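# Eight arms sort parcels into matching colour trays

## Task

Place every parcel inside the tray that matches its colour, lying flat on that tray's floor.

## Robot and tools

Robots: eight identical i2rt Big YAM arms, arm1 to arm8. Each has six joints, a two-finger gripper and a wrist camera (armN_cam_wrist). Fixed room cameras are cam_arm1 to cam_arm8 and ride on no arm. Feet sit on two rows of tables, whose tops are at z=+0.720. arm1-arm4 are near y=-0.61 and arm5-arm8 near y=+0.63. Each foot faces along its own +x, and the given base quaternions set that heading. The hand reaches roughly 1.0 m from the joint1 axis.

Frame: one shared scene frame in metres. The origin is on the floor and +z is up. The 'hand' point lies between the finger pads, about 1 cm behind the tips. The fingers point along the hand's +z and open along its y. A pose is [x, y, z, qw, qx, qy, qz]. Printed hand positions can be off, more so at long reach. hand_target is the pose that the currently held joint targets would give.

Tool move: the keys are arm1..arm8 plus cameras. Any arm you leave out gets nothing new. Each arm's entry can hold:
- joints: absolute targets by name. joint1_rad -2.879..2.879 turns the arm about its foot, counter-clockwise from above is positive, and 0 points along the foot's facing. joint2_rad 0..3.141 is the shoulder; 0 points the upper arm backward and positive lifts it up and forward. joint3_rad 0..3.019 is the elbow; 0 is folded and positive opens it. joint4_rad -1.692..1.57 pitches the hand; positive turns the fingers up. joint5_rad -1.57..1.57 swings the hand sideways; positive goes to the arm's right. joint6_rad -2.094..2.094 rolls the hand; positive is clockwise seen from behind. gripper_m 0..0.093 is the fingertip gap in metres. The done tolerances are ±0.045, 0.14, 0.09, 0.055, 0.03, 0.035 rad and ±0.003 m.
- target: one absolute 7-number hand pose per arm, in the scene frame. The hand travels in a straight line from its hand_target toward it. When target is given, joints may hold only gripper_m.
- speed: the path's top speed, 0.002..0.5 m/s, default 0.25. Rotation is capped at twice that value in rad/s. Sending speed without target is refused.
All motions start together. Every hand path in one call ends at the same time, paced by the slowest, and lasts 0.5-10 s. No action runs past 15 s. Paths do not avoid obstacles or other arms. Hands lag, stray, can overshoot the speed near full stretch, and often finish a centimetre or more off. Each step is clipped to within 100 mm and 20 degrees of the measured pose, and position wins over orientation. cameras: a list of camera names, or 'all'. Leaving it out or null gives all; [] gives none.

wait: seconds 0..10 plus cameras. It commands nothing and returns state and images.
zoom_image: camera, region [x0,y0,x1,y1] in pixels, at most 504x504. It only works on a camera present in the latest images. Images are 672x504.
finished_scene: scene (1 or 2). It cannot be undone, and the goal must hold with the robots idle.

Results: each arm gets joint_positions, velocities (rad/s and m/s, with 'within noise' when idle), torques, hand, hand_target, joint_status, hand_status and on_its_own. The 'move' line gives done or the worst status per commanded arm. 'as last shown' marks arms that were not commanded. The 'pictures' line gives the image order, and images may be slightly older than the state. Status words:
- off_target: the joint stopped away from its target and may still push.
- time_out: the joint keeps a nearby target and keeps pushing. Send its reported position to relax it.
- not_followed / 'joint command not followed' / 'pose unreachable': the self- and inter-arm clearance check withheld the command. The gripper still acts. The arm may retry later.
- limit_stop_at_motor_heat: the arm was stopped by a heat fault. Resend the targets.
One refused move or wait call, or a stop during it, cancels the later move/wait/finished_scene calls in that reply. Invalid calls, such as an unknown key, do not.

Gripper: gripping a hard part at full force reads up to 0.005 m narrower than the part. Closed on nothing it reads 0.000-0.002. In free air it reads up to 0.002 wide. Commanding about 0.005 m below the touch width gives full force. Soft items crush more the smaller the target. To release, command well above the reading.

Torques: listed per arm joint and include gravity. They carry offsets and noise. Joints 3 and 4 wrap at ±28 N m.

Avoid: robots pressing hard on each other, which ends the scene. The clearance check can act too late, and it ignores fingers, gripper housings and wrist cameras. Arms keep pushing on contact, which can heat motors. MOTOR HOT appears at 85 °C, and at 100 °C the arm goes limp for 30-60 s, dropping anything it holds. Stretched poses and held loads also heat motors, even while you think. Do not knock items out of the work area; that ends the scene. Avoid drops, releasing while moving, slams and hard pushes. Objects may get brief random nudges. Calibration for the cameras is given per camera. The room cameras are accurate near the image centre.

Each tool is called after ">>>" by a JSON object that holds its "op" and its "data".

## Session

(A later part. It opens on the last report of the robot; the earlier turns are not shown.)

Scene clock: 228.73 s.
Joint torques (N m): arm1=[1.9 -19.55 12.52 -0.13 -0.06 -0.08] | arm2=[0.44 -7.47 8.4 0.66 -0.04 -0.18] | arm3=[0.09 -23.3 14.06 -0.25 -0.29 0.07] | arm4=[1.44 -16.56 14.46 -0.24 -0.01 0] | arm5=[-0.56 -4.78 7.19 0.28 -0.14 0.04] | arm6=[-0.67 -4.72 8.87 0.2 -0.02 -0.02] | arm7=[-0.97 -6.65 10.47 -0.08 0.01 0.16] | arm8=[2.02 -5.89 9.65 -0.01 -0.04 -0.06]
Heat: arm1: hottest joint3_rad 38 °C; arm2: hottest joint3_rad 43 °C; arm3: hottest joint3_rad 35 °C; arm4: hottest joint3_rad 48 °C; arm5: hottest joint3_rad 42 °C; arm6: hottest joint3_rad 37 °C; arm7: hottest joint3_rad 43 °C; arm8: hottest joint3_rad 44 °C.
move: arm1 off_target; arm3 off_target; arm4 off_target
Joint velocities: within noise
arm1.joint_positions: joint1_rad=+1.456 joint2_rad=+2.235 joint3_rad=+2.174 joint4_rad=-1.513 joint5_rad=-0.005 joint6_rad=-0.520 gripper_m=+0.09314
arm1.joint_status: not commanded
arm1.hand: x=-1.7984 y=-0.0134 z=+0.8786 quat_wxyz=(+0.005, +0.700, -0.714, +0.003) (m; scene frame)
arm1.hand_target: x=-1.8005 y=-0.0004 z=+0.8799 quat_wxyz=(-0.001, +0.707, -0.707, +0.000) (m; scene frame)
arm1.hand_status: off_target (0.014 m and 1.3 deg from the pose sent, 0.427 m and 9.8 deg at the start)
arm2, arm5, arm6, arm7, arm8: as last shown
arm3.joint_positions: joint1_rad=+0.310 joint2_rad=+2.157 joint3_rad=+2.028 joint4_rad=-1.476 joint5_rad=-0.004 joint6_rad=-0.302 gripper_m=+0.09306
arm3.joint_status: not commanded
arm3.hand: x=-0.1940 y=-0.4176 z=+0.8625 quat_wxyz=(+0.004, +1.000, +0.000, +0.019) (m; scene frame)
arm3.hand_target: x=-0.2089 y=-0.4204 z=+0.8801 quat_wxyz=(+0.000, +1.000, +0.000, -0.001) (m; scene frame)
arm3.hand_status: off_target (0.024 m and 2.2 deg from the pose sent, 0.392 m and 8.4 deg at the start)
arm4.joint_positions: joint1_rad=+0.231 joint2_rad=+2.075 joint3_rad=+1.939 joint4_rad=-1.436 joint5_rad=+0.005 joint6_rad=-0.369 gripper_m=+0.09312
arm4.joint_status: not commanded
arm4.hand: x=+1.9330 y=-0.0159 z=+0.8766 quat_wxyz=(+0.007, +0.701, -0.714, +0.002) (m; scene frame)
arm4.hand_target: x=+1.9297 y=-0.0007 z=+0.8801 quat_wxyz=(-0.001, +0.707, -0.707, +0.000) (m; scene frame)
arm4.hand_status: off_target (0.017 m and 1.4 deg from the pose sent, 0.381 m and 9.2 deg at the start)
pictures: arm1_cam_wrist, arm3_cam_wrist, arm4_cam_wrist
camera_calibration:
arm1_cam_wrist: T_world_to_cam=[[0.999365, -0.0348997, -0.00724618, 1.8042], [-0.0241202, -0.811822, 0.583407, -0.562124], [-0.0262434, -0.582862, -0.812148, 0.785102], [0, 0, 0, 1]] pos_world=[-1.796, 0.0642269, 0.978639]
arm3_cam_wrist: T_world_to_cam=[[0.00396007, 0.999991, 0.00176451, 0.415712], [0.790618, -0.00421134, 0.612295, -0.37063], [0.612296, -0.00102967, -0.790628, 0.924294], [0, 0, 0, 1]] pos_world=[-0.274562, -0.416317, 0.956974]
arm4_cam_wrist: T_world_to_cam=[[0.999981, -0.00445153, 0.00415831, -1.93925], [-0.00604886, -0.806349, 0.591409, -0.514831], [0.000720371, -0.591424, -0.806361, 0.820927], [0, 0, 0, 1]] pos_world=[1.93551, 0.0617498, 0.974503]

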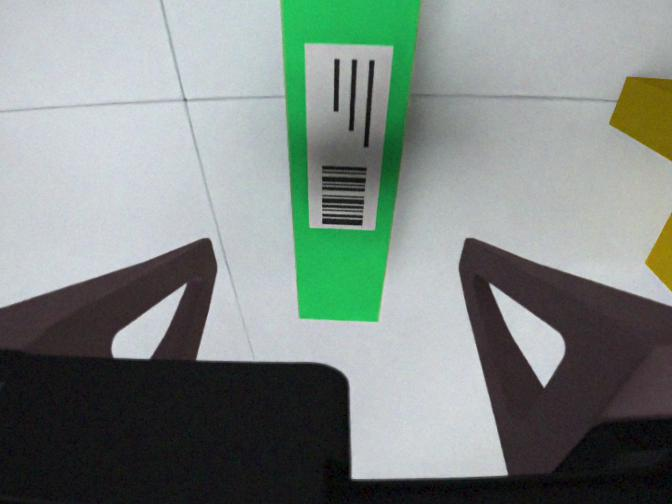

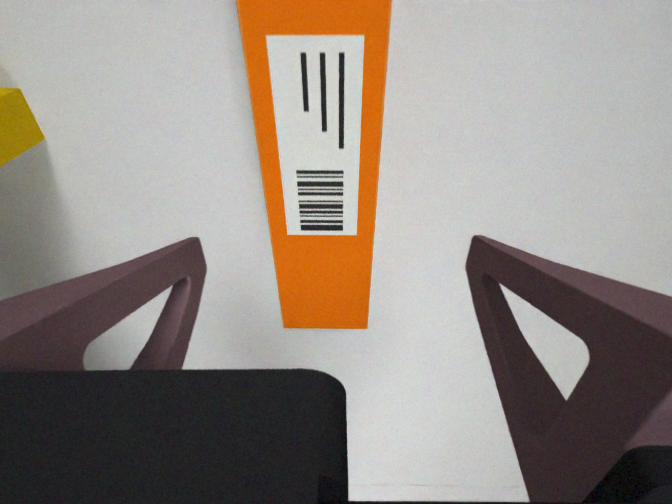

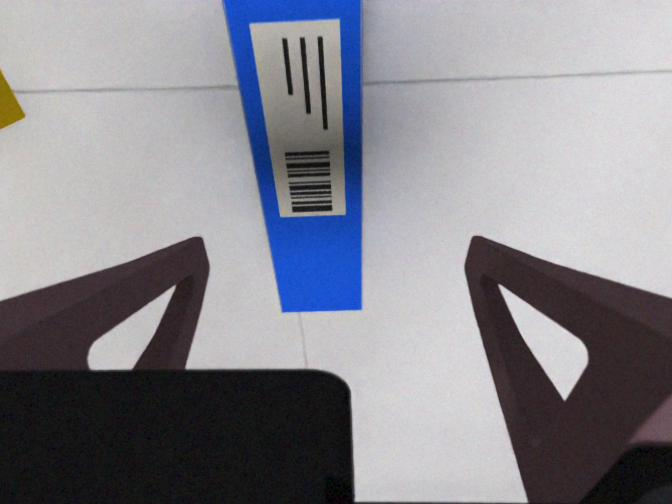

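>>> {"op": "move", "data": {"arm1": {"target":[-1.80,0,0.745,0,0.7071,-0.7071,0],"speed":0.15}, "arm4": {"target":[1.914,0.003,0.745,0,0.7071,-0.7071,0],"speed":0.15}, "arm3": {"target":[-0.205,-0.428,0.745,0,1,0,0],"speed":0.15}, "cameras": []}}

>>> {"op": "move", "data": {"arm1": {"joints":{"gripper_m":0.045}}, "arm4": {"joints":{"gripper_m":0.045}}, "arm3": {"joints":{"gripper_m":0.045}}, "cameras": []}}

>>> {"op": "move", "data": {"arm1": {"target":[-1.80,0,0.92,0,0.7071,-0.7071,0],"speed":0.2}, "arm4": {"target":[1.914,0.003,0.92,0,0.7071,-0.7071,0],"speed":0.2}, "arm3": {"target":[-0.205,-0.428,0.92,0,1,0,0],"speed":0.2}, "cameras": []}}

>>> {"op": "move", "data": {"arm1": {"joints":{"joint2_rad":1.1,"joint3_rad":1.3,"joint4_rad":-1.6,"joint5_rad":0}}, "arm4": {"joints":{"joint2_rad":1.1,"joint3_rad":1.3,"joint4_rad":-1.6,"joint5_rad":0}}, "arm3": {"joints":{"joint2_rad":1.1,"joint3_rad":1.3,"joint4_rad":-1.6,"joint5_rad":0}}, "cameras": []}}

>>> {"op": "move", "data": {"arm1": {"joints":{"joint1_rad":-1.541,"joint6_rad":-0.031}}, "arm4": {"joints":{"joint1_rad":-1.883,"joint6_rad":0.009}}, "arm3": {"joints":{"joint1_rad":2.143,"joint6_rad":-0.161}}, "cameras": []}}

>>> {"op": "move", "data": {"arm1": {"target":[-2.411,-1.233,0.90,0,0.823,0.569,0],"speed":0.35}, "arm4": {"target":[2.112,-1.183,0.90,0,0.453,0.891,0],"speed":0.35}, "arm3": {"target":[0.409,-1.286,0.90,0,0.663,0.749,0],"speed":0.35}, "cameras": ["cam_arm1","cam_arm4","cam_arm3"]}}

>>> {"op": "move", "data": {"arm1": {"target":[-2.411,-1.233,0.81,0,0.823,0.569,0],"speed":0.15}, "arm4": {"target":[2.112,-1.183,0.81,0,0.453,0.891,0],"speed":0.15}, "arm3": {"target":[0.409,-1.286,0.81,0,0.663,0.749,0],"speed":0.15}, "cameras": ["cam_arm1","cam_arm4","cam_arm3","arm1_cam_wrist","arm4_cam_wrist","arm3_cam_wrist"]}}

Scene clock: 258.47 s.
Joint torques (N m): arm1=[2.08 -20.48 8.13 0.66 -0.06 -0.07] | arm2=[0.44 -7.47 8.4 0.66 -0.04 -0.18] | arm3=[0.56 -23.82 8.68 0.61 -0.27 0.14] | arm4=[1.38 -17.14 9.5 0.76 -0.02 0.12] | arm5=[-0.97 -5.07 7.24 0.29 -0.12 0] | arm6=[-0.62 -4.84 8.87 0.2 -0.03 -0.03] | arm7=[-1.03 -6.53 10.4 -0.03 0.01 0.14] | arm8=[1.96 -5.71 9.66 0.06 -0.05 -0.09]
Heat: arm1: hottest joint3_rad 38 °C; arm2: hottest joint3_rad 41 °C; arm3: hottest joint3_rad 37 °C; arm4: hottest joint3_rad 52 °C; arm5: hottest joint3_rad 40 °C; arm6: hottest joint3_rad 38 °C; arm7: hottest joint3_rad 43 °C; arm8: hottest joint3_rad 39 °C.
move: arm1 off_target; arm3 off_target; arm4 off_target
Joint velocities: within noise
arm1.joint_positions: joint1_rad=+1.456 joint2_rad=+2.331 joint3_rad=+2.029 joint4_rad=-1.252 joint5_rad=-0.005 joint6_rad=-0.520 gripper_m=+0.09314
arm1.joint_status: not commanded
arm1.hand: x=-1.7920 y=-0.0046 z=+0.7593 quat_wxyz=(-0.005, +0.700, -0.714, +0.000) (m; scene frame)
arm1.hand_target: x=-1.8003 y=-0.0004 z=+0.7451 quat_wxyz=(+0.000, +0.707, -0.707, +0.000) (m; scene frame)
arm1.hand_status: off_target (0.017 m and 1.2 deg from the pose sent, 0.134 m and 1.3 deg at the start)
arm2, arm5, arm6, arm7, arm8: as last shown
arm3.joint_positions: joint1_rad=+0.315 joint2_rad=+2.239 joint3_rad=+1.855 joint4_rad=-1.199 joint5_rad=-0.004 joint6_rad=-0.297 gripper_m=+0.09306
arm3.joint_status: not commanded
arm3.hand: x=-0.1969 y=-0.4195 z=+0.7456 quat_wxyz=(+0.001, +1.000, +0.001, +0.008) (m; scene frame)
arm3.hand_target: x=-0.2047 y=-0.4282 z=+0.7451 quat_wxyz=(+0.000, +1.000, +0.000, +0.000) (m; scene frame)
arm3.hand_status: off_target (0.012 m and 1.0 deg from the pose sent, 0.118 m and 2.2 deg at the start)
arm4.joint_positions: joint1_rad=+0.255 joint2_rad=+2.176 joint3_rad=+1.797 joint4_rad=-1.166 joint5_rad=+0.006 joint6_rad=-0.359 gripper_m=+0.09312
arm4.joint_status: not commanded
arm4.hand: x=+1.9222 y=-0.0003 z=+0.7611 quat_wxyz=(-0.006, +0.705, -0.709, -0.004) (m; scene frame)
arm4.hand_target: x=+1.9140 y=+0.0024 z=+0.7453 quat_wxyz=(+0.000, +0.707, -0.707, +0.000) (m; scene frame)
arm4.hand_status: off_target (0.018 m and 0.8 deg from the pose sent, 0.134 m and 1.4 deg at the start)
pictures: none
No camera images: "cameras" was empty.

Scene clock: 259.07 s.
Joint torques (N m): arm1=[2.2 -20.89 8.08 0.7 -0.06 -0.08] | arm2=[0.44 -7.47 8.39 0.68 -0.04 -0.18] | arm3=[0.38 -23.88 8.98 0.61 -0.26 0.12] | arm4=[1.38 -17.14 9.51 0.75 -0.02 0.11] | arm5=[-0.73 -5.13 7.3 0.34 -0.11 0.03] | arm6=[-0.62 -4.78 8.85 0.21 -0.03 -0.02] | arm7=[-0.97 -6.53 10.47 -0.05 0 0.16] | arm8=[2.08 -6.07 9.62 -0.05 -0.05 -0.09]
Heat: arm1: hottest joint3_rad 38 °C; arm2: hottest joint3_rad 41 °C; arm3: hottest joint3_rad 37 °C; arm4: hottest joint3_rad 52 °C; arm5: hottest joint3_rad 40 °C; arm6: hottest joint3_rad 38 °C; arm7: hottest joint3_rad 43 °C; arm8: hottest joint3_rad 39 °C.
move: arm1 off_target; arm3 off_target; arm4 off_target
Joint velocities: within noise
arm1.joint_positions: joint1_rad=+1.456 joint2_rad=+2.331 joint3_rad=+2.029 joint4_rad=-1.252 joint5_rad=-0.006 joint6_rad=-0.520 gripper_m=+0.05911
arm1.joint_status: gripper_m off_target (ended at +0.05914, target +0.04500)
arm1.hand: x=-1.7921 y=-0.0045 z=+0.7593 quat_wxyz=(-0.005, +0.700, -0.714, +0.000) (m; scene frame)
arm1.hand_target: x=-1.8002 y=-0.0004 z=+0.7451 quat_wxyz=(+0.000, +0.707, -0.707, +0.000) (m; scene frame)
arm1.hand_status: not commanded
arm2, arm5, arm6, arm7, arm8: as last shown
arm3.joint_positions: joint1_rad=+0.316 joint2_rad=+2.239 joint3_rad=+1.855 joint4_rad=-1.199 joint5_rad=-0.004 joint6_rad=-0.297 gripper_m=+0.05845
arm3.joint_status: gripper_m off_target (ended at +0.05848, target +0.04500)
arm3.hand: x=-0.1970 y=-0.4199 z=+0.7456 quat_wxyz=(+0.001, +1.000, +0.001, +0.008) (m; scene frame)
arm3.hand_target: x=-0.2047 y=-0.4282 z=+0.7451 quat_wxyz=(+0.000, +1.000, +0.000, +0.000) (m; scene frame)
arm3.hand_status: not commanded
arm4.joint_positions: joint1_rad=+0.255 joint2_rad=+2.176 joint3_rad=+1.797 joint4_rad=-1.165 joint5_rad=+0.006 joint6_rad=-0.358 gripper_m=+0.05939
arm4.joint_status: gripper_m off_target (ended at +0.05942, target +0.04500)
arm4.hand: x=+1.9220 y=-0.0001 z=+0.7611 quat_wxyz=(-0.006, +0.705, -0.709, -0.004) (m; scene frame)
arm4.hand_target: x=+1.9138 y=+0.0025 z=+0.7453 quat_wxyz=(+0.000, +0.707, -0.707, +0.000) (m; scene frame)
arm4.hand_status: not commanded
pictures: none
No camera images: "cameras" was empty.

Scene clock: 260.83 s.
Joint torques (N m): arm1=[2.08 -19.6 12.75 -0.06 -0.02 -0.07] | arm2=[0.44 -7.47 8.39 0.66 -0.04 -0.18] | arm3=[0.32 -24.53 14.23 -0.34 -0.25 0.11] | arm4=[1.49 -17.67 14.79 -0.25 -0.04 0.11] | arm5=[-0.79 -4.89 7.21 0.28 -0.16 0.03] | arm6=[-0.62 -4.78 8.87 0.21 -0.03 -0.02] | arm7=[-0.97 -6.42 10.47 0.05 0.01 0.14] | arm8=[2.02 -6.01 9.68 -0.02 -0.03 -0.09]
Heat: arm1: hottest joint3_rad 39 °C; arm2: hottest joint3_rad 41 °C; arm3: hottest joint3_rad 37 °C; arm4: hottest joint3_rad 52 °C; arm5: hottest joint3_rad 40 °C; arm6: hottest joint3_rad 38 °C; arm7: hottest joint3_rad 43 °C; arm8: hottest joint3_rad 39 °C.
move: arm1 off_target; arm3 off_target; arm4 off_target
Joint velocities: within noise
arm1.joint_positions: joint1_rad=+1.456 joint2_rad=+2.236 joint3_rad=+2.275 joint4_rad=-1.618 joint5_rad=-0.006 joint6_rad=-0.521 gripper_m=+0.05912
arm1.joint_status: not commanded
arm1.hand: x=-1.7988 y=-0.0132 z=+0.9164 quat_wxyz=(+0.007, +0.701, -0.714, +0.003) (m; scene frame)
arm1.hand_target: x=-1.8005 y=-0.0006 z=+0.9198 quat_wxyz=(-0.001, +0.707, -0.707, +0.000) (m; scene frame)
arm1.hand_status: off_target (0.014 m and 1.4 deg from the pose sent, 0.161 m and 1.2 deg at the start)
arm2, arm5, arm6, arm8: as last shown
arm3.joint_positions: joint1_rad=+0.316 joint2_rad=+2.143 joint3_rad=+2.075 joint4_rad=-1.558 joint5_rad=-0.005 joint6_rad=-0.297 gripper_m=+0.05845
arm3.joint_status: not commanded
arm3.hand: x=-0.1889 y=-0.4236 z=+0.8901 quat_wxyz=(+0.008, +1.000, +0.001, +0.028) (m; scene frame)
arm3.hand_target: x=-0.2034 y=-0.4286 z=+0.9201 quat_wxyz=(+0.000, +1.000, +0.000, -0.001) (m; scene frame)
arm3.hand_status: off_target (0.034 m and 3.4 deg from the pose sent, 0.175 m and 0.9 deg at the start; pose on its path clipped on 9 of 53 steps)
arm4.joint_positions: joint1_rad=+0.256 joint2_rad=+2.070 joint3_rad=+2.008 joint4_rad=-1.528 joint5_rad=+0.006 joint6_rad=-0.356 gripper_m=+0.05939
arm4.joint_status: not commanded
arm4.hand: x=+1.9177 y=-0.0129 z=+0.9058 quat_wxyz=(+0.015, +0.705, -0.709, +0.006) (m; scene frame)
arm4.hand_target: x=+1.9136 y=+0.0021 z=+0.9202 quat_wxyz=(-0.001, +0.707, -0.707, +0.000) (m; scene frame)
arm4.hand_status: off_target (0.022 m and 1.9 deg from the pose sent, 0.159 m and 0.8 deg at the start)
arm7.joint_positions: joint1_rad=-1.045 joint2_rad=+1.106 joint3_rad=+1.299 joint4_rad=-1.589 joint5_rad=-0.002 joint6_rad=-0.126 gripper_m=+0.09310
arm7.joint_status: not commanded
arm7.hand: x=-0.4613 y=+0.2858 z=+1.1288 quat_wxyz=(-0.053, -0.700, -0.709, +0.067) (m; scene frame)
arm7.hand_target: x=-0.4640 y=+0.2898 z=+1.1309 quat_wxyz=(-0.052, -0.705, -0.704, +0.067) (m; scene frame)
arm7.hand_status: not commanded
pictures: none
No camera images: "cameras" was empty.

Scene clock: 262.53 s.
Joint torques (N m): arm1=[2.14 -6.07 8.06 0.81 0.16 -0.08] | arm2=[0.44 -7.47 8.39 0.68 -0.04 -0.18] | arm3=[0.38 -8.12 9.72 0.21 0.02 0.11] | arm4=[1.38 -5.71 9.92 0.32 -0.19 0.11] | arm5=[-0.91 -5.01 7.19 0.4 -0.14 0.02] | arm6=[-0.62 -4.78 8.84 0.23 -0.03 -0.03] | arm7=[-1.2 -6.53 10.44 -0.03 0 0.15] | arm8=[2.08 -5.89 9.7 -0.08 -0.04 -0.07]
Heat: arm1: hottest joint3_rad 39 °C; arm2: hottest joint3_rad 41 °C; arm3: hottest joint3_rad 37 °C; arm4: hottest joint3_rad 51 °C; arm5: hottest joint3_rad 40 °C; arm6: hottest joint3_rad 38 °C; arm7: hottest joint3_rad 43 °C; arm8: hottest joint3_rad 39 °C.
move: arm1 done; arm3 done; arm4 done
Joint velocities: within noise
arm1.joint_positions: joint1_rad=+1.456 joint2_rad=+1.108 joint3_rad=+1.309 joint4_rad=-1.605 joint5_rad=-0.003 joint6_rad=-0.521 gripper_m=+0.05912
arm1.joint_status: all done
arm1.hand: x=-1.9838 y=-0.3208 z=+1.0974 quat_wxyz=(-0.078, +0.699, -0.711, -0.018) (m; scene frame)
arm1.hand_target: x=-1.9874 y=-0.3208 z=+1.0961 quat_wxyz=(-0.080, +0.705, -0.705, -0.017) (m; scene frame)
arm1.hand_status: not commanded
arm2, arm5, arm6, arm7, arm8: as last shown
arm3.joint_positions: joint1_rad=+0.316 joint2_rad=+1.101 joint3_rad=+1.296 joint4_rad=-1.594 joint5_rad=-0.004 joint6_rad=-0.297 gripper_m=+0.05845
arm3.joint_status: all done
arm3.hand: x=+0.1199 y=-0.5187 z=+1.0809 quat_wxyz=(-0.026, +0.996, +0.001, -0.080) (m; scene frame)
arm3.hand_target: x=+0.1199 y=-0.5222 z=+1.0827 quat_wxyz=(-0.027, +0.997, +0.001, -0.079) (m; scene frame)
arm3.hand_status: not commanded
arm4.joint_positions: joint1_rad=+0.256 joint2_rad=+1.105 joint3_rad=+1.306 joint4_rad=-1.594 joint5_rad=+0.002 joint6_rad=-0.356 gripper_m=+0.05939
arm4.joint_status: all done
arm4.hand: x=+1.8096 y=-0.2999 z=+1.0829 quat_wxyz=(-0.074, +0.702, -0.708, -0.036) (m; scene frame)
arm4.hand_target: x=+1.8035 y=-0.3013 z=+1.0816 quat_wxyz=(-0.070, +0.705, -0.705, -0.037) (m; scene frame)
arm4.hand_status: not commanded
pictures: none
No camera images: "cameras" was empty.

Scene clock: 265.37 s.
Joint torques (N m): arm1=[1.03 -5.71 8.08 0.8 0.03 0.07] | arm2=[0.44 -7.47 8.39 0.68 -0.04 -0.18] | arm3=[0.21 -8.18 9.7 0.2 0 0.13] | arm4=[-0.26 -5.48 9.92 0.35 -0.11 0.11] | arm5=[-1.14 -4.37 7.16 0.43 -0.14 0.02] | arm6=[-0.73 -4.84 8.87 0.21 -0.03 -0.03] | arm7=[-1.08 -6.65 10.48 0.02 0.01 0.15] | arm8=[2.02 -5.89 9.73 -0.02 -0.05 -0.07]
Heat: arm1: hottest joint3_rad 38 °C; arm2: hottest joint3_rad 41 °C; arm3: hottest joint3_rad 37 °C; arm4: hottest joint3_rad 51 °C; arm5: hottest joint3_rad 39 °C; arm6: hottest joint3_rad 38 °C; arm7: hottest joint3_rad 43 °C; arm8: hottest joint3_rad 39 °C.
move: arm1 done; arm3 done; arm4 done
Joint velocities: within noise
arm1.joint_positions: joint1_rad=-1.537 joint2_rad=+1.107 joint3_rad=+1.309 joint4_rad=-1.605 joint5_rad=+0.002 joint6_rad=-0.037 gripper_m=+0.05913
arm1.joint_status: all done
arm1.hand: x=-2.2780 y=-0.9061 z=+1.1026 quat_wxyz=(-0.050, -0.817, -0.569, +0.072) (m; scene frame)
arm1.hand_target: x=-2.2783 y=-0.9042 z=+1.1010 quat_wxyz=(-0.051, -0.820, -0.565, +0.073) (m; scene frame)
arm1.hand_status: not commanded
arm2, arm5, arm6, arm7, arm8: as last shown
arm3.joint_positions: joint1_rad=+2.133 joint2_rad=+1.101 joint3_rad=+1.296 joint4_rad=-1.594 joint5_rad=-0.003 joint6_rad=-0.177 gripper_m=+0.05845
arm3.joint_status: all done
arm3.hand: x=+0.4179 y=-0.9410 z=+1.0801 quat_wxyz=(+0.055, +0.658, +0.749, -0.062) (m; scene frame)
arm3.hand_target: x=+0.4204 y=-0.9401 z=+1.0819 quat_wxyz=(+0.054, +0.660, +0.746, -0.062) (m; scene frame)
arm3.hand_status: not commanded
arm4.joint_positions: joint1_rad=-1.882 joint2_rad=+1.105 joint3_rad=+1.306 joint4_rad=-1.594 joint5_rad=+0.001 joint6_rad=+0.002 gripper_m=+0.05950
arm4.joint_status: all done
arm4.hand: x=+1.8885 y=-0.8733 z=+1.0876 quat_wxyz=(-0.076, -0.447, -0.890, +0.047) (m; scene frame)
arm4.hand_target: x=+1.8864 y=-0.8706 z=+1.0862 quat_wxyz=(-0.073, -0.451, -0.889, +0.045) (m; scene frame)
arm4.hand_status: not commanded
pictures: none
No camera images: "cameras" was empty.

Scene clock: 268.13 s.
Joint torques (N m): arm1=[1.55 -19.6 12.62 -0.18 0.19 0.1] | arm2=[0.44 -7.47 8.4 0.66 -0.04 -0.18] | arm3=[0.62 -23.77 14.41 -0.34 0.02 0.13] | arm4=[-1.26 -18.61 14.99 -0.28 -0.15 0.04] | arm5=[-0.91 -5.07 7.19 0.42 -0.12 0.02] | arm6=[-0.73 -4.78 8.85 0.18 -0.03 -0.02] | arm7=[-1.03 -6.48 10.48 -0.01 0 0.16] | arm8=[1.9 -5.89 9.65 -0.08 -0.02 -0.11]
Heat: arm1: hottest joint3_rad 39 °C; arm2: hottest joint3_rad 41 °C; arm3: hottest joint3_rad 37 °C; arm4: hottest joint3_rad 51 °C; arm5: hottest joint3_rad 39 °C; arm6: hottest joint3_rad 38 °C; arm7: hottest joint3_rad 43 °C; arm8: hottest joint3_rad 38 °C.
move: arm1 off_target; arm3 off_target; arm4 off_target
Joint velocities: within noise
arm1.joint_positions: joint1_rad=-1.537 joint2_rad=+2.181 joint3_rad=+2.088 joint4_rad=-1.507 joint5_rad=+0.004 joint6_rad=-0.036 gripper_m=+0.05913
arm1.joint_status: not commanded
arm1.hand: x=-2.4066 y=-1.2218 z=+0.8921 quat_wxyz=(+0.004, -0.821, -0.571, -0.010) (m; scene frame)
arm1.hand_target: x=-2.4108 y=-1.2324 z=+0.9000 quat_wxyz=(+0.000, -0.823, -0.569, +0.000) (m; scene frame)
arm1.hand_status: off_target (0.014 m and 1.3 deg from the pose sent, 0.407 m and 10.1 deg at the start)
arm2, arm5, arm6, arm7, arm8: as last shown
arm3.joint_positions: joint1_rad=+2.133 joint2_rad=+2.158 joint3_rad=+2.077 joint4_rad=-1.528 joint5_rad=+0.001 joint6_rad=-0.174 gripper_m=+0.05846
arm3.joint_status: not commanded
arm3.hand: x=+0.4024 y=-1.2712 z=+0.8791 quat_wxyz=(-0.012, +0.661, +0.750, +0.019) (m; scene frame)
arm3.hand_target: x=+0.4092 y=-1.2848 z=+0.9002 quat_wxyz=(+0.001, +0.663, +0.749, +0.000) (m; scene frame)
arm3.hand_status: off_target (0.026 m and 2.6 deg from the pose sent, 0.389 m and 9.5 deg at the start)
arm4.joint_positions: joint1_rad=-1.882 joint2_rad=+2.295 joint3_rad=+2.347 joint4_rad=-1.641 joint5_rad=-0.013 joint6_rad=+0.002 gripper_m=+0.05949
arm4.joint_status: not commanded
arm4.hand: x=+2.1098 y=-1.1707 z=+0.8974 quat_wxyz=(+0.008, -0.450, -0.893, -0.003) (m; scene frame)
arm4.hand_target: x=+2.1116 y=-1.1824 z=+0.8999 quat_wxyz=(-0.001, -0.453, -0.891, +0.000) (m; scene frame)
arm4.hand_status: off_target (0.013 m and 1.1 deg from the pose sent, 0.426 m and 10.3 deg at the start)
pictures: cam_arm1, cam_arm3, cam_arm4

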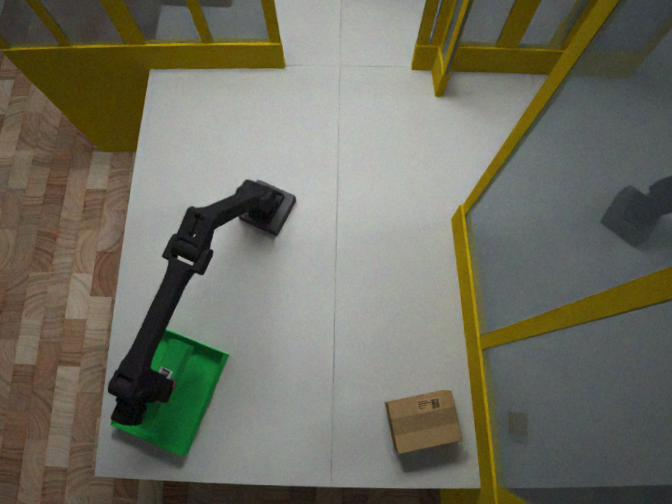

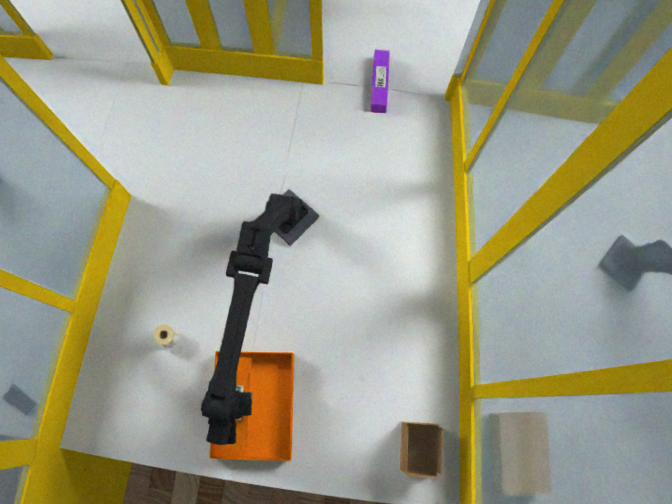

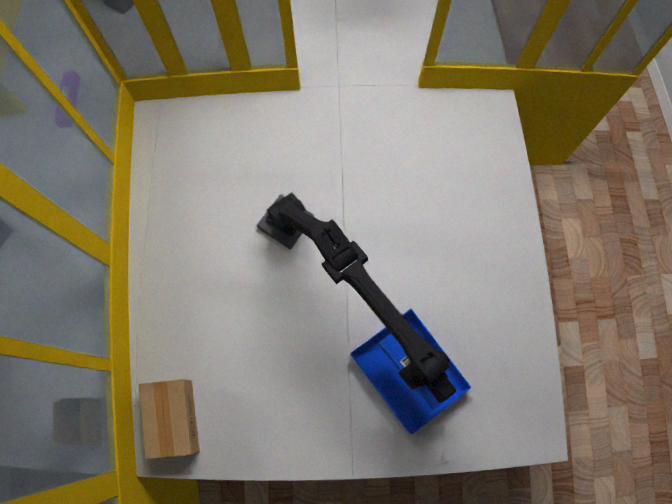

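Scene clock: 269.47 s.
Joint torques (N m): arm1=[1.14 -20.37 8.35 0.84 0.18 0.08] | arm2=[0.44 -7.47 8.4 0.68 -0.04 -0.18] | arm3=[0.44 -24.94 9.4 0.59 0.01 0.13] | arm4=[-1.08 -18.9 10.09 0.77 -0.15 0.06] | arm5=[-0.62 -5.19 7.2 0.29 -0.11 0] | arm6=[-0.62 -4.78 8.87 0.21 -0.02 -0.03] | arm7=[-0.85 -6.48 10.43 0.05 0 0.14] | arm8=[2.08 -5.95 9.66 -0.02 -0.07 -0.08]
Heat: arm1: hottest joint3_rad 39 °C; arm2: hottest joint3_rad 41 °C; arm3: hottest joint3_rad 37 °C; arm4: hottest joint3_rad 51 °C; arm5: hottest joint3_rad 39 °C; arm6: hottest joint3_rad 38 °C; arm7: hottest joint3_rad 43 °C; arm8: hottest joint3_rad 38 °C.
move: arm1 done; arm3 off_target; arm4 off_target
Joint velocities: within noise
arm1.joint_positions: joint1_rad=-1.537 joint2_rad=+2.236 joint3_rad=+1.986 joint4_rad=-1.329 joint5_rad=+0.004 joint6_rad=-0.036 gripper_m=+0.05913
arm1.joint_status: not commanded
arm1.hand: x=-2.4101 y=-1.2313 z=+0.8177 quat_wxyz=(-0.001, -0.821, -0.571, -0.001) (m; scene frame)
arm1.hand_target: x=-2.4110 y=-1.2329 z=+0.8099 quat_wxyz=(+0.000, -0.823, -0.569, +0.000) (m; scene frame)
arm1.hand_status: done (0.008 m and 0.4 deg from the pose sent, 0.083 m and 1.3 deg at the start)
arm2.joint_positions: joint1_rad=-2.177 joint2_rad=+1.098 joint3_rad=+1.302 joint4_rad=-1.595 joint5_rad=+0.002 joint6_rad=+0.318 gripper_m=+0.09292
arm2.joint_status: not commanded
arm2.hand: x=-0.5409 y=-0.5259 z=+1.1314 quat_wxyz=(-0.085, -0.007, -0.996, -0.027) (m; scene frame)
arm2.hand_target: x=-0.5424 y=-0.5252 z=+1.1298 quat_wxyz=(-0.081, +0.000, -0.996, -0.026) (m; scene frame)
arm2.hand_status: not commanded
arm3.joint_positions: joint1_rad=+2.133 joint2_rad=+2.208 joint3_rad=+1.967 joint4_rad=-1.349 joint5_rad=+0.001 joint6_rad=-0.174 gripper_m=+0.05846
arm3.joint_status: not commanded
arm3.hand: x=+0.4023 y=-1.2794 z=+0.8051 quat_wxyz=(-0.006, +0.661, +0.750, +0.011) (m; scene frame)
arm3.hand_target: x=+0.4091 y=-1.2859 z=+0.8102 quat_wxyz=(+0.000, +0.663, +0.749, +0.000) (m; scene frame)
arm3.hand_status: off_target (0.011 m and 1.5 deg from the pose sent, 0.071 m and 2.6 deg at the start)
arm4.joint_positions: joint1_rad=-1.882 joint2_rad=+2.311 joint3_rad=+2.196 joint4_rad=-1.441 joint5_rad=-0.013 joint6_rad=+0.002 gripper_m=+0.05949
arm4.joint_status: not commanded
arm4.hand: x=+2.1149 y=-1.1792 z=+0.8291 quat_wxyz=(-0.007, -0.449, -0.893, +0.005) (m; scene frame)
arm4.hand_target: x=+2.1117 y=-1.1825 z=+0.8101 quat_wxyz=(+0.000, -0.453, -0.891, +0.000) (m; scene frame)
arm4.hand_status: off_target (0.020 m and 1.1 deg from the pose sent, 0.088 m and 1.1 deg at the start)
arm5.joint_positions: joint1_rad=+1.484 joint2_rad=+1.103 joint3_rad=+1.296 joint4_rad=-1.593 joint5_rad=-0.001 joint6_rad=-0.356 gripper_m=+0.09288
arm5.joint_status: not commanded
arm5.hand: x=+2.0513 y=+0.3336 z=+1.1181 quat_wxyz=(+0.035, +0.702, +0.708, -0.074) (m; scene frame)
arm5.hand_target: x=+2.0516 y=+0.3351 z=+1.1204 quat_wxyz=(+0.035, +0.705, +0.705, -0.074) (m; scene frame)
arm5.hand_status: not commanded
arm6.joint_positions: joint1_rad=-1.186 joint2_rad=+1.106 joint3_rad=+1.296 joint4_rad=-1.593 joint5_rad=+0.001 joint6_rad=-0.240 gripper_m=+0.09288
arm6.joint_status: not commanded
arm6.hand: x=+0.7738 y=+0.3085 z=+1.1463 quat_wxyz=(-0.043, -0.702, -0.707, +0.072) (m; scene frame)
arm6.hand_target: x=+0.7741 y=+0.3106 z=+1.1495 quat_wxyz=(-0.044, -0.705, -0.705, +0.073) (m; scene frame)
arm6.hand_status: not commanded
arm7: as last shown
arm8.joint_positions: joint1_rad=+0.396 joint2_rad=+1.100 joint3_rad=+1.304 joint4_rad=-1.595 joint5_rad=-0.002 joint6_rad=-0.203 gripper_m=+0.09292
arm8.joint_status: not commanded
arm8.hand: x=-1.7297 y=+0.3341 z=+1.0922 quat_wxyz=(-0.050, -0.706, -0.702, +0.075) (m; scene frame)
arm8.hand_target: x=-1.7290 y=+0.3360 z=+1.0902 quat_wxyz=(-0.047, -0.704, -0.705, +0.072) (m; scene frame)
arm8.hand_status: not commanded
pictures: arm1_cam_wrist, arm3_cam_wrist, arm4_cam_wrist, cam_arm1, cam_arm3, cam_arm4
camera_calibration:
arm1_cam_wrist: T_world_to_cam=[[-0.93232, 0.361555, -0.00754362, -1.79452], [0.291914, 0.764726, 0.574439, 1.18014], [0.21346, 0.533359, -0.818513, 1.96714], [0, 0, 0, 1]] pos_world=[-2.43747, -1.30286, 0.918676]
arm3_cam_wrist: T_world_to_cam=[[-0.992724, -0.120406, 0.00138218, 0.24306], [-0.0953929, 0.793394, 0.601187, 0.575275], [-0.0734834, 0.596681, -0.799107, 1.56027], [0, 0, 0, 1]] pos_world=[0.410823, -1.35814, 0.900643]
arm4_cam_wrist: T_world_to_cam=[[-0.794509, -0.607084, 0.0143072, 0.949946], [-0.493278, 0.65895, 0.567857, 1.35421], [-0.354165, 0.44411, -0.823003, 2.07997], [0, 0, 0, 1]] pos_world=[2.15939, -1.23939, 0.929234]

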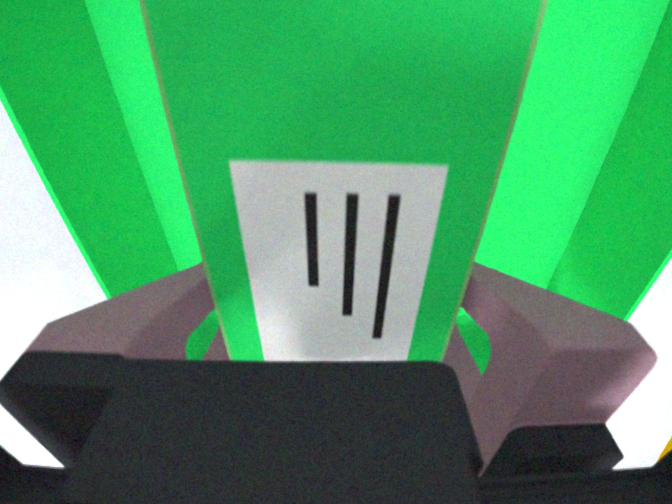

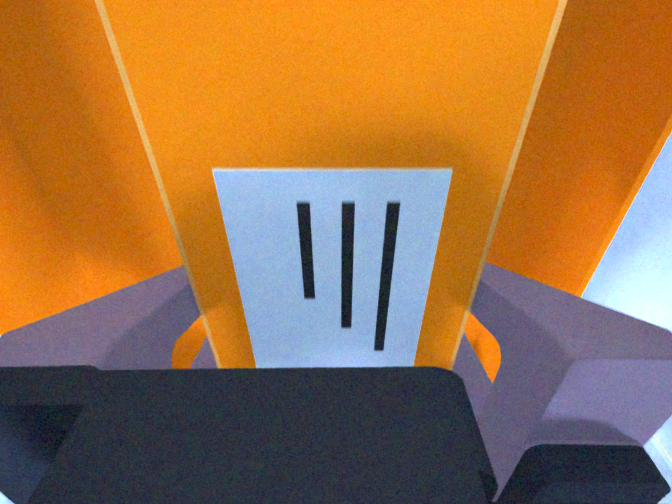

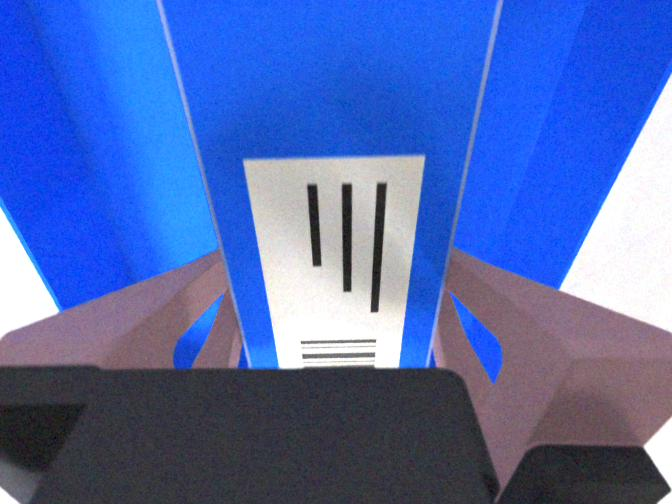

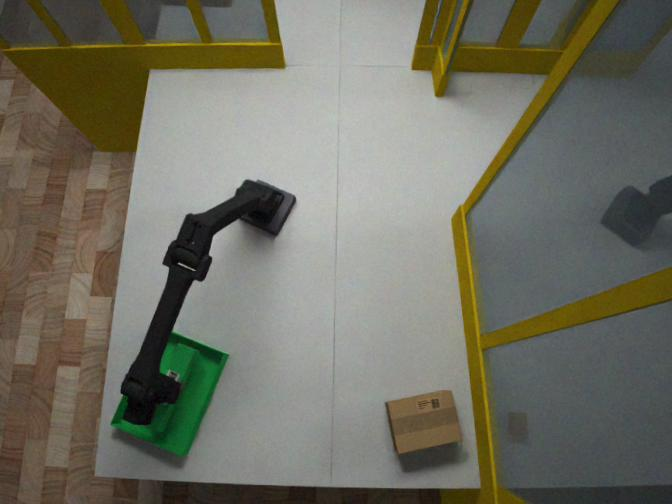

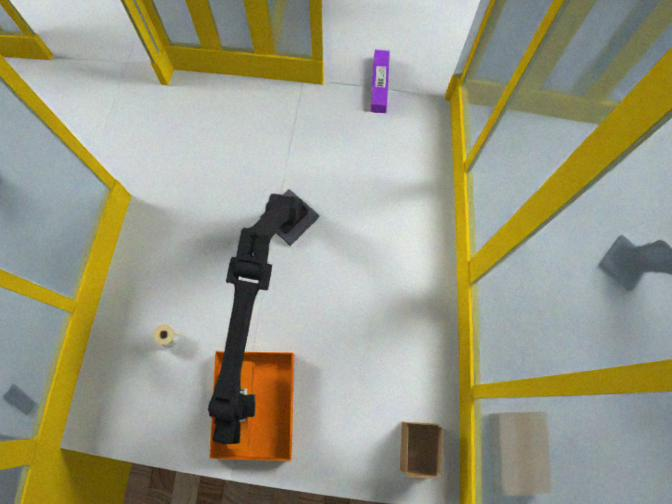

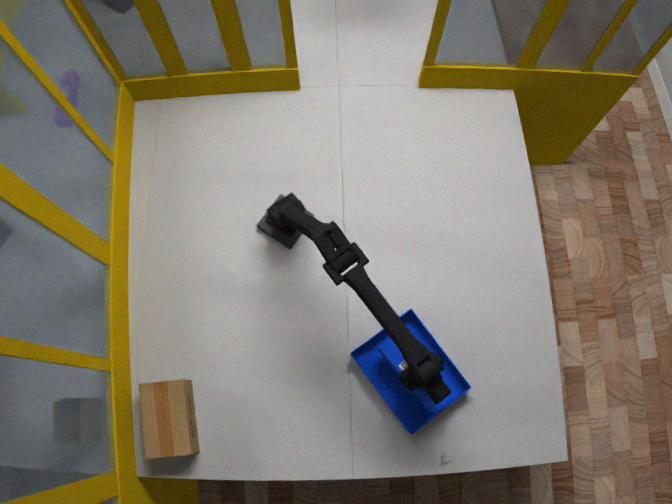

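>>> {"op": "zoom_image", "data": {"camera": "cam_arm1", "region": [90, 310, 250, 470]}}

>>> {"op": "zoom_image", "data": {"camera": "cam_arm4", "region": [330, 290, 490, 450]}}

>>> {"op": "zoom_image", "data": {"camera": "cam_arm3", "region": [170, 330, 330, 490]}}

Scaled by 3.150.

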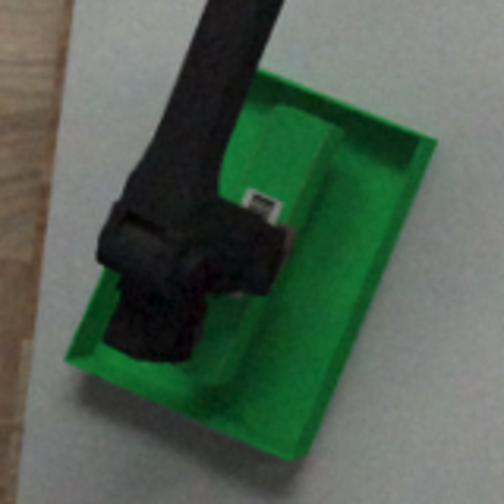

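Scaled by 3.150.

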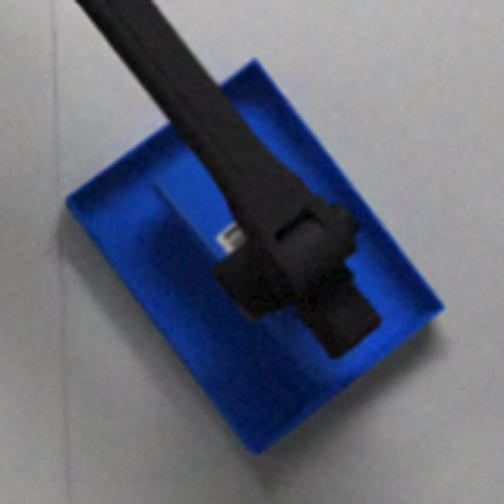

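Scaled by 3.150.

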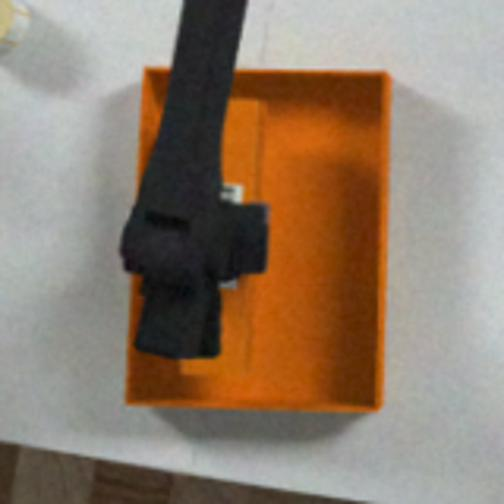

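>>> {"op": "move", "data": {"arm1": {"target":[-2.409,-1.231,0.747,0,0.823,0.569,0],"speed":0.13}, "arm4": {"target":[2.115,-1.186,0.747,0,0.453,0.891,0],"speed":0.13}, "arm3": {"target":[0.436,-1.284,0.81,0,0.663,0.749,0],"speed":0.13}, "cameras": []}}

>>> {"op": "move", "data": {"arm3": {"target":[0.436,-1.284,0.748,0,0.663,0.749,0],"speed":0.13}, "cameras": ["cam_arm1","cam_arm4","cam_arm3"]}}

Scene clock: 285.63 s.
Joint torques (N m): arm1=[1.61 -19.72 7.88 0.61 0.18 0.07] | arm2=[0.44 -7.53 8.4 0.66 -0.04 -0.18] | arm3=[0.21 -25.17 9.13 0.57 0.01 0.14] | arm4=[-0.91 -19.19 10.41 0.69 -0.13 0.08] | arm5=[-0.85 -4.6 7.2 0.35 -0.12 0.04] | arm6=[-0.67 -4.78 8.85 0.21 -0.03 -0.03] | arm7=[-1.08 -6.65 10.48 0.01 0 0.15] | arm8=[2.2 -5.83 9.69 0.02 -0.04 -0.08]
Heat: arm1: hottest joint3_rad 39 °C; arm2: hottest joint3_rad 41 °C; arm3: hottest joint3_rad 36 °C; arm4: hottest joint3_rad 48 °C; arm5: hottest joint3_rad 39 °C; arm6: hottest joint3_rad 38 °C; arm7: hottest joint3_rad 43 °C; arm8: hottest joint3_rad 37 °C.
move: arm1 off_target; arm3 off_target; arm4 off_target
Joint velocities: within noise
arm1.joint_positions: joint1_rad=-1.537 joint2_rad=+2.280 joint3_rad=+1.910 joint4_rad=-1.197 joint5_rad=+0.004 joint6_rad=-0.036 gripper_m=+0.05913
arm1.joint_status: not commanded
arm1.hand: x=-2.4099 y=-1.2320 z=+0.7612 quat_wxyz=(-0.005, -0.821, -0.571, +0.004) (m; scene frame)
arm1.hand_target: x=-2.4090 y=-1.2307 z=+0.7472 quat_wxyz=(+0.000, -0.823, -0.569, +0.000) (m; scene frame)
arm1.hand_status: off_target (0.014 m and 0.8 deg from the pose sent, 0.071 m and 0.4 deg at the start)
arm2, arm5, arm6, arm7, arm8: as last shown
arm3.joint_positions: joint1_rad=+2.175 joint2_rad=+2.208 joint3_rad=+1.959 joint4_rad=-1.343 joint5_rad=+0.001 joint6_rad=-0.135 gripper_m=+0.05846
arm3.joint_status: not commanded
arm3.hand: x=+0.4303 y=-1.2785 z=+0.8020 quat_wxyz=(-0.008, +0.660, +0.751, +0.012) (m; scene frame)
arm3.hand_target: x=+0.4359 y=-1.2838 z=+0.8101 quat_wxyz=(+0.000, +0.663, +0.749, +0.000) (m; scene frame)
arm3.hand_status: off_target (0.011 m and 1.7 deg from the pose sent, 0.034 m and 1.5 deg at the start)
arm4.joint_positions: joint1_rad=-1.882 joint2_rad=+2.371 joint3_rad=+2.133 joint4_rad=-1.322 joint5_rad=-0.014 joint6_rad=+0.002 gripper_m=+0.05949
arm4.joint_status: not commanded
arm4.hand: x=+2.1167 y=-1.1832 z=+0.7642 quat_wxyz=(-0.005, -0.449, -0.893, +0.003) (m; scene frame)
arm4.hand_target: x=+2.1148 y=-1.1856 z=+0.7472 quat_wxyz=(+0.000, -0.453, -0.891, +0.000) (m; scene frame)
arm4.hand_status: off_target (0.018 m and 0.9 deg from the pose sent, 0.082 m and 1.1 deg at the start)
pictures: none
No camera images: "cameras" was empty.

Scene clock: 286.83 s.
Joint torques (N m): arm1=[1.44 -19.78 7.82 0.72 0.15 0.09] | arm2=[0.44 -7.47 8.4 0.68 -0.04 -0.18] | arm3=[0.15 -24.06 9.07 0.55 0.02 0.12] | arm4=[-0.91 -19.14 10.41 0.69 -0.13 0.08] | arm5=[-0.44 -4.66 7.36 0.24 -0.16 0.06] | arm6=[-0.73 -4.78 8.85 0.21 -0.03 -0.02] | arm7=[-1.2 -6.42 10.44 -0.01 -0.01 0.15] | arm8=[2.08 -5.66 9.72 -0.03 -0.05 -0.08]
Heat: arm1: hottest joint3_rad 38 °C; arm2: hottest joint3_rad 41 °C; arm3: hottest joint3_rad 36 °C; arm4: hottest joint3_rad 48 °C; arm5: hottest joint3_rad 39 °C; arm6: hottest joint3_rad 38 °C; arm7: hottest joint3_rad 43 °C; arm8: hottest joint3_rad 37 °C.
move: arm3 done
Joint velocities: within noise
arm1, arm2, arm4, arm5, arm6, arm7, arm8: as last shown
arm3.joint_positions: joint1_rad=+2.175 joint2_rad=+2.250 joint3_rad=+1.886 joint4_rad=-1.216 joint5_rad=+0.002 joint6_rad=-0.134 gripper_m=+0.05846
arm3.joint_status: not commanded
arm3.hand: x=+0.4306 y=-1.2790 z=+0.7483 quat_wxyz=(-0.003, +0.660, +0.751, +0.007) (m; scene frame)
arm3.hand_target: x=+0.4359 y=-1.2839 z=+0.7481 quat_wxyz=(+0.000, +0.663, +0.749, +0.000) (m; scene frame)
arm3.hand_status: done (0.007 m and 1.0 deg from the pose sent, 0.054 m and 1.7 deg at the start)
pictures: cam_arm1, cam_arm3, cam_arm4

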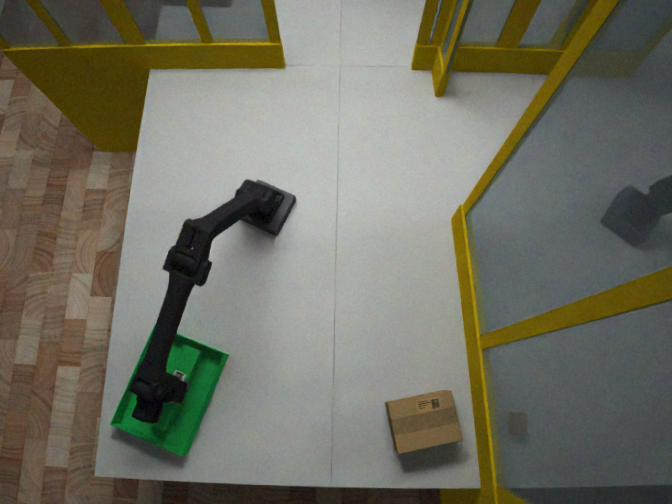

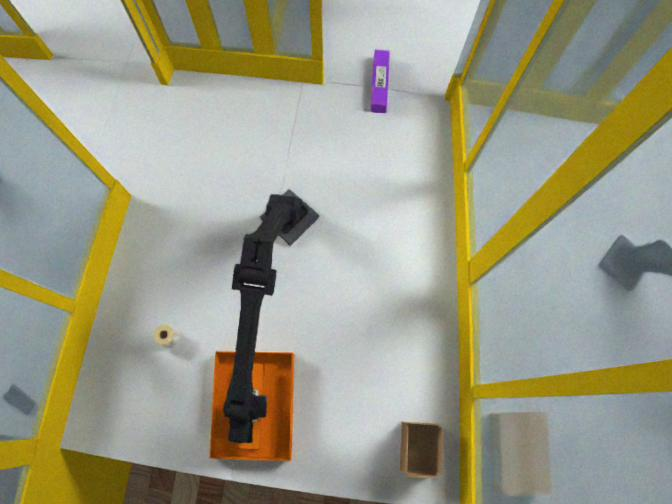

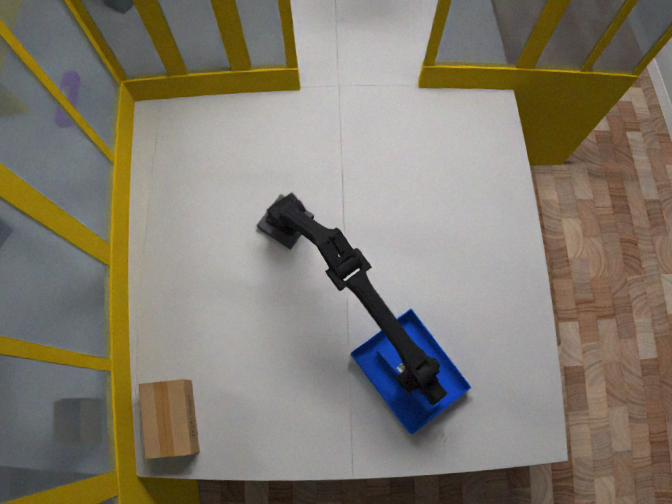

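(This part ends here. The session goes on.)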